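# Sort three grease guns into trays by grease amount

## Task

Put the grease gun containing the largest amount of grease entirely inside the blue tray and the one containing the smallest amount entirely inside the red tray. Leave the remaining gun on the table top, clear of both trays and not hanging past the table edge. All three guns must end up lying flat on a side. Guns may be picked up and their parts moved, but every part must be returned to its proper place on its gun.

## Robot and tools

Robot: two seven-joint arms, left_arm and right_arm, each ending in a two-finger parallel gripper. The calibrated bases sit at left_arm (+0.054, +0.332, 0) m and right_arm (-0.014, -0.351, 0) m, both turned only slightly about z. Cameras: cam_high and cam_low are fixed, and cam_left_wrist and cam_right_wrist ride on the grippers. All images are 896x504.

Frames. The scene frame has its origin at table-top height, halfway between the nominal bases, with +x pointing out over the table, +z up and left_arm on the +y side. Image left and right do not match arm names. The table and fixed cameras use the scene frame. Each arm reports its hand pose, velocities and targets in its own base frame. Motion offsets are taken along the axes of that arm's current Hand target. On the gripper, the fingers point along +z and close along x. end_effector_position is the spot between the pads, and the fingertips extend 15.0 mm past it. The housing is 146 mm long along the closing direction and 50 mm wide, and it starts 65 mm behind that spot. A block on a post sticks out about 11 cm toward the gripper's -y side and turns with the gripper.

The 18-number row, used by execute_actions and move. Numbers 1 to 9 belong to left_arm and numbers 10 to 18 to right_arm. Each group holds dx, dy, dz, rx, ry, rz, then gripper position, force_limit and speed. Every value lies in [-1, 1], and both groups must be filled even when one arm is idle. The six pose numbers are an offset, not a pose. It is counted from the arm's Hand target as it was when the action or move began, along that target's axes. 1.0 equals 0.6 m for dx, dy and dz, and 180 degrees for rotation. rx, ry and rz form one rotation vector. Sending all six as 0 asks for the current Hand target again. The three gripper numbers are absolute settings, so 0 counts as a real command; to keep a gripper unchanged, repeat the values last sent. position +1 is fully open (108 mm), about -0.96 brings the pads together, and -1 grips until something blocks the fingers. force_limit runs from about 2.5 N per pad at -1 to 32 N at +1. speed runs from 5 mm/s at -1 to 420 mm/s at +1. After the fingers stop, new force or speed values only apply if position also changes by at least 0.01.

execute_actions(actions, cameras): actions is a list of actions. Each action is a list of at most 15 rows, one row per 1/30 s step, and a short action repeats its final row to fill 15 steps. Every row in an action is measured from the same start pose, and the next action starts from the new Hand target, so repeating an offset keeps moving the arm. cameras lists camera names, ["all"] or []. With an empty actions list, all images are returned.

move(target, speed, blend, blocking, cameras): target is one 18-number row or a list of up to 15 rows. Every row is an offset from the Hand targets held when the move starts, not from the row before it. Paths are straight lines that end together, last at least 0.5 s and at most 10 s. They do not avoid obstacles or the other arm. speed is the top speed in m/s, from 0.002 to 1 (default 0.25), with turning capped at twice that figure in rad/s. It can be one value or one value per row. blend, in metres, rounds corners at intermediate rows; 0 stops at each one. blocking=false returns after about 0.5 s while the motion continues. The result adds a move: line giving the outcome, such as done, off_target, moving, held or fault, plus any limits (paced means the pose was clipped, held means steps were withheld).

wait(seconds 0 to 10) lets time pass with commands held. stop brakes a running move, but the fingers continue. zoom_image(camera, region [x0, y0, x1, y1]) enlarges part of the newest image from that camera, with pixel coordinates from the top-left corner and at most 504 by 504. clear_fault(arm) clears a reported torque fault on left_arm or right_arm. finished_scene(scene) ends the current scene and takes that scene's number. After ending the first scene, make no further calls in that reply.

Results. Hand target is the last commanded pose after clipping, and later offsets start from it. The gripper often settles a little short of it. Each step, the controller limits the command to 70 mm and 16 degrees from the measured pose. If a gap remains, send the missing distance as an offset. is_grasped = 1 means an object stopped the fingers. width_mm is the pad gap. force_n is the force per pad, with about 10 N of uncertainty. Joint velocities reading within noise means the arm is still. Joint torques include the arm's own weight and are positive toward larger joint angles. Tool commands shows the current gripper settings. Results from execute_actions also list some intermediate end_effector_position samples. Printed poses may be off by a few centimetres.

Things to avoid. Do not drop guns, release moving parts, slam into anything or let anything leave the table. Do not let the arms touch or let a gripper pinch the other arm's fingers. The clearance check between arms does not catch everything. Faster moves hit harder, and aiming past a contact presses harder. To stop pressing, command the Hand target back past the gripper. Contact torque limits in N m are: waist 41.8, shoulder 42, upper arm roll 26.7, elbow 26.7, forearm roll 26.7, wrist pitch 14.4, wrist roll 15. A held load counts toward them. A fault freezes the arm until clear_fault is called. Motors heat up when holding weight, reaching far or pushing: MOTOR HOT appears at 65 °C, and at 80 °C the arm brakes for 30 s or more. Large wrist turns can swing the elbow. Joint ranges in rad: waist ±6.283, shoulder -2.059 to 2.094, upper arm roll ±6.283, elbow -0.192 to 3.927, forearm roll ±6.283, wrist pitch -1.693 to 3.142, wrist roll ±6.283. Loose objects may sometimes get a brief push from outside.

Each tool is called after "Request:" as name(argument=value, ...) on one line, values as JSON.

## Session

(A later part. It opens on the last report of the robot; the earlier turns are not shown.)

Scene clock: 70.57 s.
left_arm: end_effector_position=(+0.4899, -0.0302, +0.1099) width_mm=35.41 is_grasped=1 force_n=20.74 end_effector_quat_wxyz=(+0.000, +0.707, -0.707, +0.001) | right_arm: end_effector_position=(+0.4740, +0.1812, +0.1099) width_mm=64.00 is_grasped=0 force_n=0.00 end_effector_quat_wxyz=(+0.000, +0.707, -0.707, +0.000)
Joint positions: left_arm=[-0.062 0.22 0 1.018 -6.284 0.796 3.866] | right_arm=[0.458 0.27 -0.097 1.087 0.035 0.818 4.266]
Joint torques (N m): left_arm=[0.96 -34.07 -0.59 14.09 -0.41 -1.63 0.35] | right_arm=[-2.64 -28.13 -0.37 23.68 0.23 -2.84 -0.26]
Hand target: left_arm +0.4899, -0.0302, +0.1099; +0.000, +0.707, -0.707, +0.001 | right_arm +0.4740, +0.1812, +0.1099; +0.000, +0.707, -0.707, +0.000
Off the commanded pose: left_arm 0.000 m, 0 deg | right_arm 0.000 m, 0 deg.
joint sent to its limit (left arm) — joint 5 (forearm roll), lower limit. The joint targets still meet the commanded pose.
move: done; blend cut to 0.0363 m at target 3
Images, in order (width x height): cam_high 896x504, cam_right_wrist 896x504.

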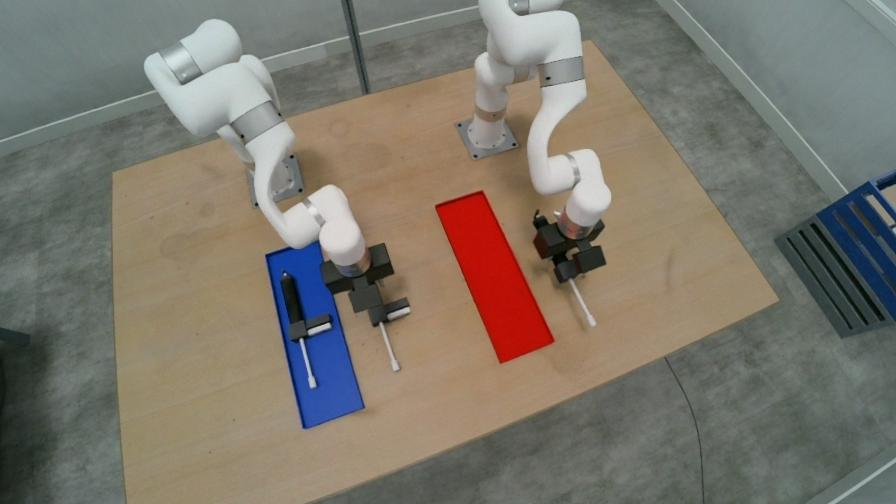

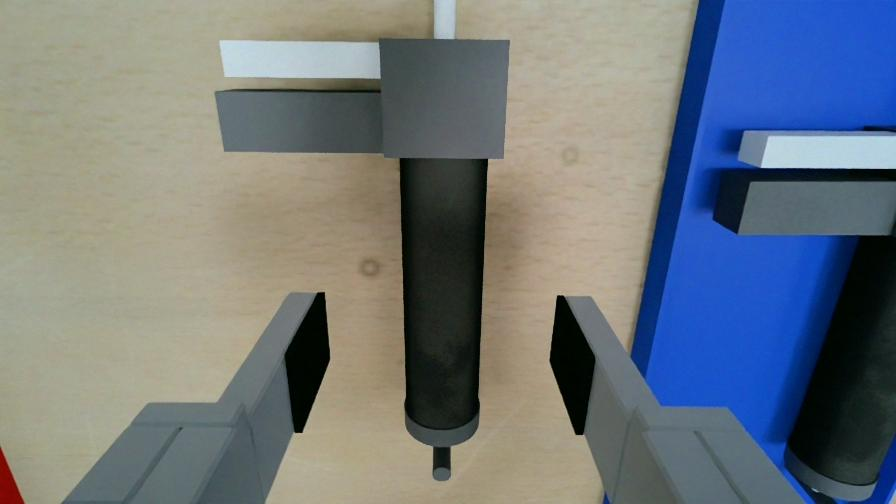

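Request:
move(target=[[0,0,0.1395,0,0,0,-1,0,-0.1,0,0,0.1407,0,0,0,0.2,0.3,0.3],[0,0,0.1395,0,0,0,0.1,0,0,0,0,0.1407,0,0,0,-1,0,-0.1],[0,0,-0.1,0,0,0,0.1,0,0,0,0,-0.02,0,0,0,-1,0,-0.1],[-0.15,0.05,-0.25,0,0,0,0.1,0,0,-0.4917,0,0,0,0,0,-1,0,-0.1]], speed=[0.2,0.2,0.35,0.4], blend=[0,0,0.03,0], cameras=["cam_right_wrist","cam_high","cam_left_wrist"])

Scene clock: 74.70 s.
left_arm: end_effector_position=(+0.4597, +0.0599, +0.2598) width_mm=58.49 is_grasped=0 force_n=0.00 end_effector_quat_wxyz=(+0.000, +0.707, -0.707, +0.001) | right_arm: end_effector_position=(+0.4738, +0.4762, +0.1100) width_mm=35.44 is_grasped=1 force_n=21.25 end_effector_quat_wxyz=(+0.000, +0.707, -0.707, +0.000)
Joint positions: left_arm=[0.045 -0.042 0.083 1.152 -6.281 1.192 4.054] | right_arm=[0.761 0.829 0.044 1.98 -0.036 1.152 4.732]
Joint torques (N m): left_arm=[1.05 -28.73 0.23 13.78 1.1 -1.24 0.39] | right_arm=[1.96 -45.98 0.21 31.97 -0.81 -2.57 0.09]
Hand target: left_arm +0.4597, +0.0599, +0.2598; +0.000, +0.707, -0.707, +0.001 | right_arm +0.4738, +0.4763, +0.1099; +0.000, +0.707, -0.707, +0.000
Off the commanded pose: left_arm 0.000 m, 0 deg | right_arm 0.000 m, 0 deg.
move: done
Images, in order (width x height): cam_high 896x504, cam_left_wrist 896x504, cam_right_wrist 896x504.

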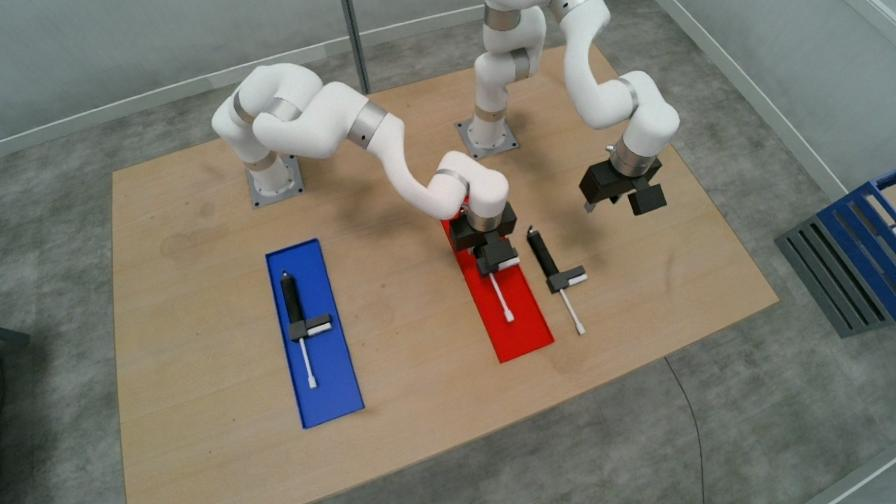

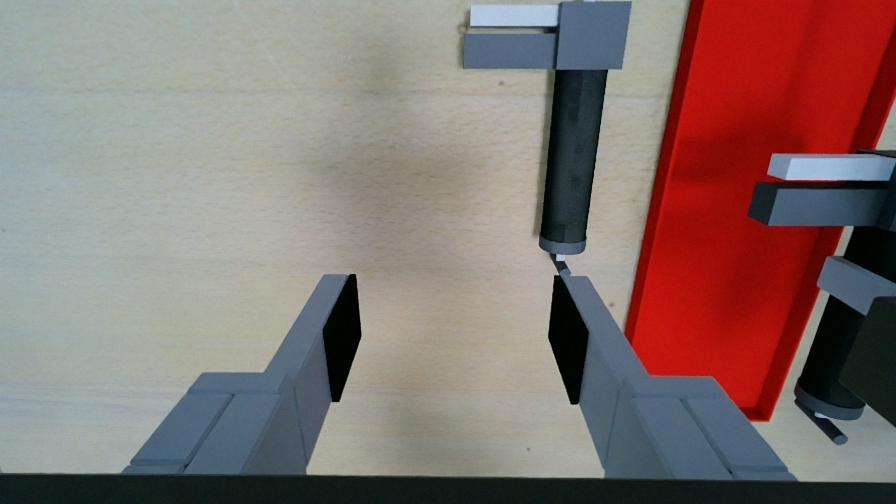

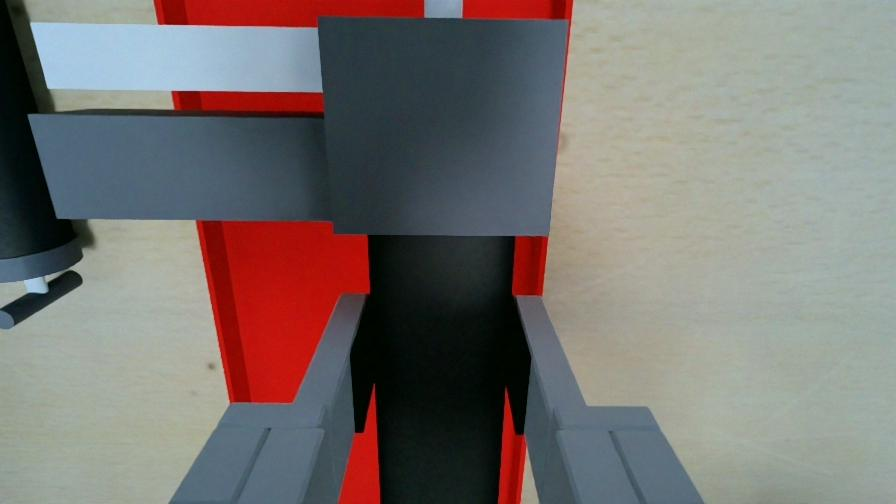

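Request:
move(target=[[0,0,0,0,0,0,0.1,0,0,0,0,0.1333,0,0,0,-1,0,-0.1],[0,0,0,0,0,0,0.1,0,0,0,0,0.1333,0,0,0,-0.14,0,0],[0,0,0,0,0,0,0.1,0,0,0.0,0,-0.12,0,0,0,-0.14,0,0]], speed=[0.2,0.2,0.35], cameras=["all"])

Request:
zoom_image(camera="cam_high", region=[250, 170, 620, 440])

Scene clock: 77.80 s.
left_arm: end_effector_position=(+0.4597, +0.0599, +0.2598) width_mm=58.49 is_grasped=0 force_n=0.00 end_effector_quat_wxyz=(+0.000, +0.707, -0.707, +0.001) | right_arm: end_effector_position=(+0.4738, +0.4763, +0.1819) width_mm=45.30 is_grasped=0 force_n=0.00 end_effector_quat_wxyz=(+0.000, +0.707, -0.707, +0.000)
Joint positions: left_arm=[0.045 -0.042 0.083 1.152 -6.281 1.192 4.054] | right_arm=[0.763 0.788 0.045 2.117 -0.033 1.329 4.729]
Joint torques (N m): left_arm=[1.24 -28.47 0.32 13.74 0.67 -1.4 0.37] | right_arm=[2.13 -40.81 -0.19 28.45 -0.55 -1.91 -0.31]
Hand target: left_arm +0.4597, +0.0599, +0.2598; +0.000, +0.707, -0.707, +0.001 | right_arm +0.4738, +0.4763, +0.1819; +0.000, +0.707, -0.707, +0.000
Off the commanded pose: left_arm 0.000 m, 0 deg | right_arm 0.000 m, 0 deg.
move: done

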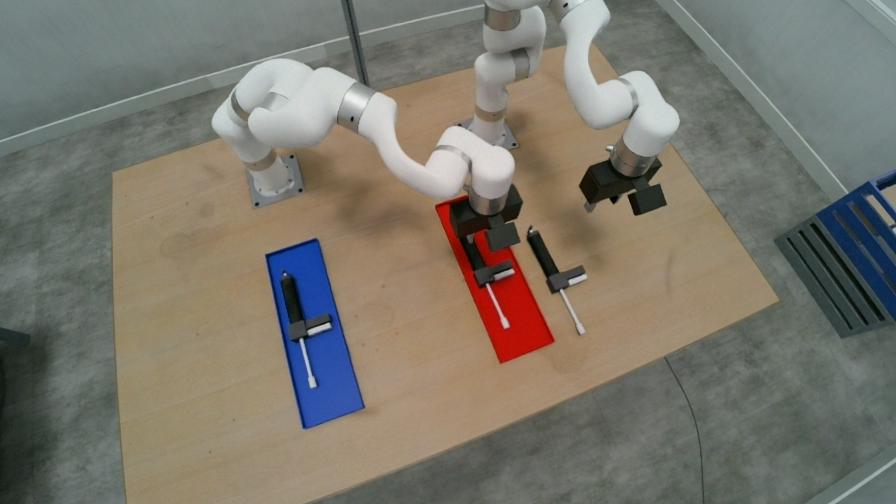

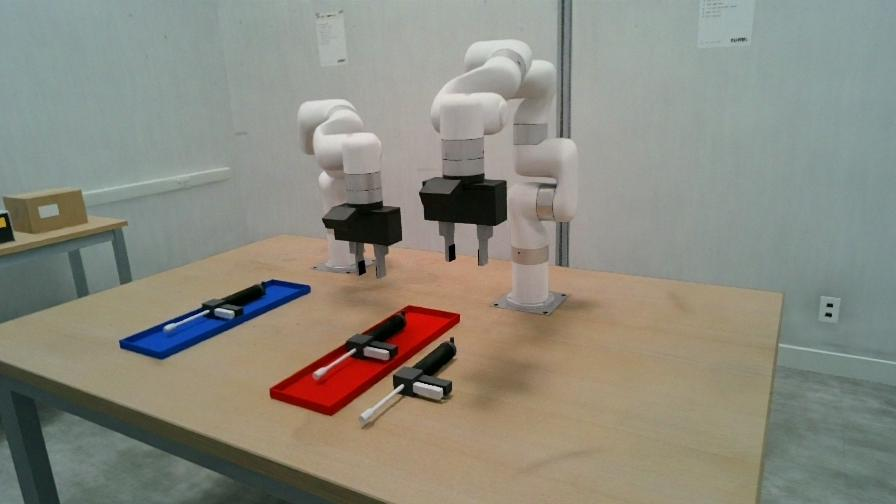

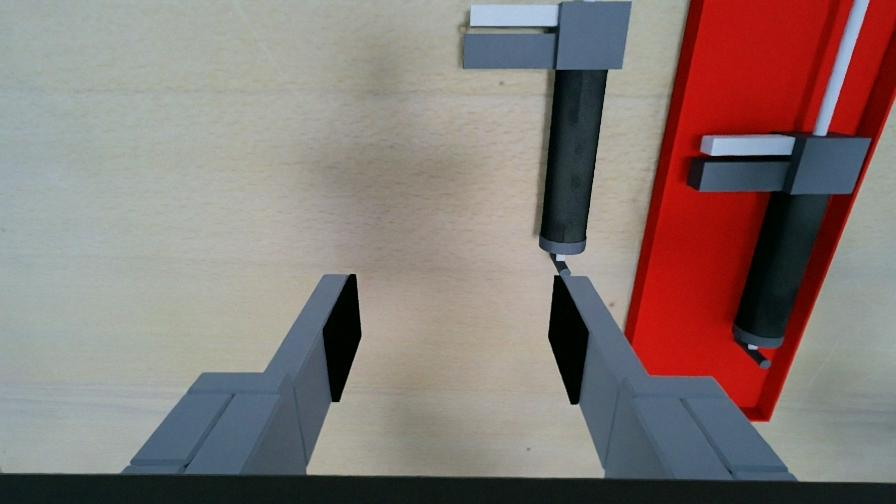

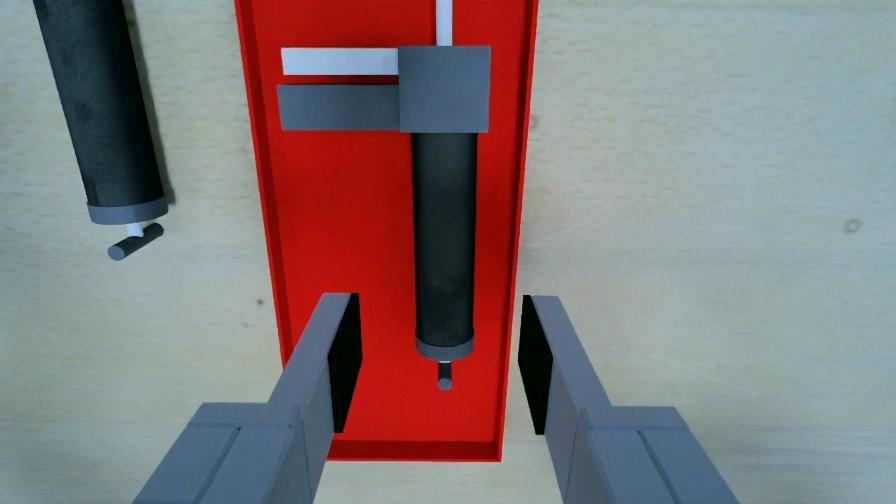

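Scaled by 1.362 from the camera's 896x504 image, which has a finer 1280x720 frame.

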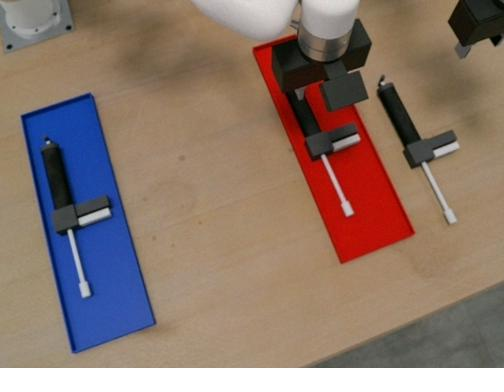

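Request:
finished_scene(scene=3)

The scene is finished: the task was done.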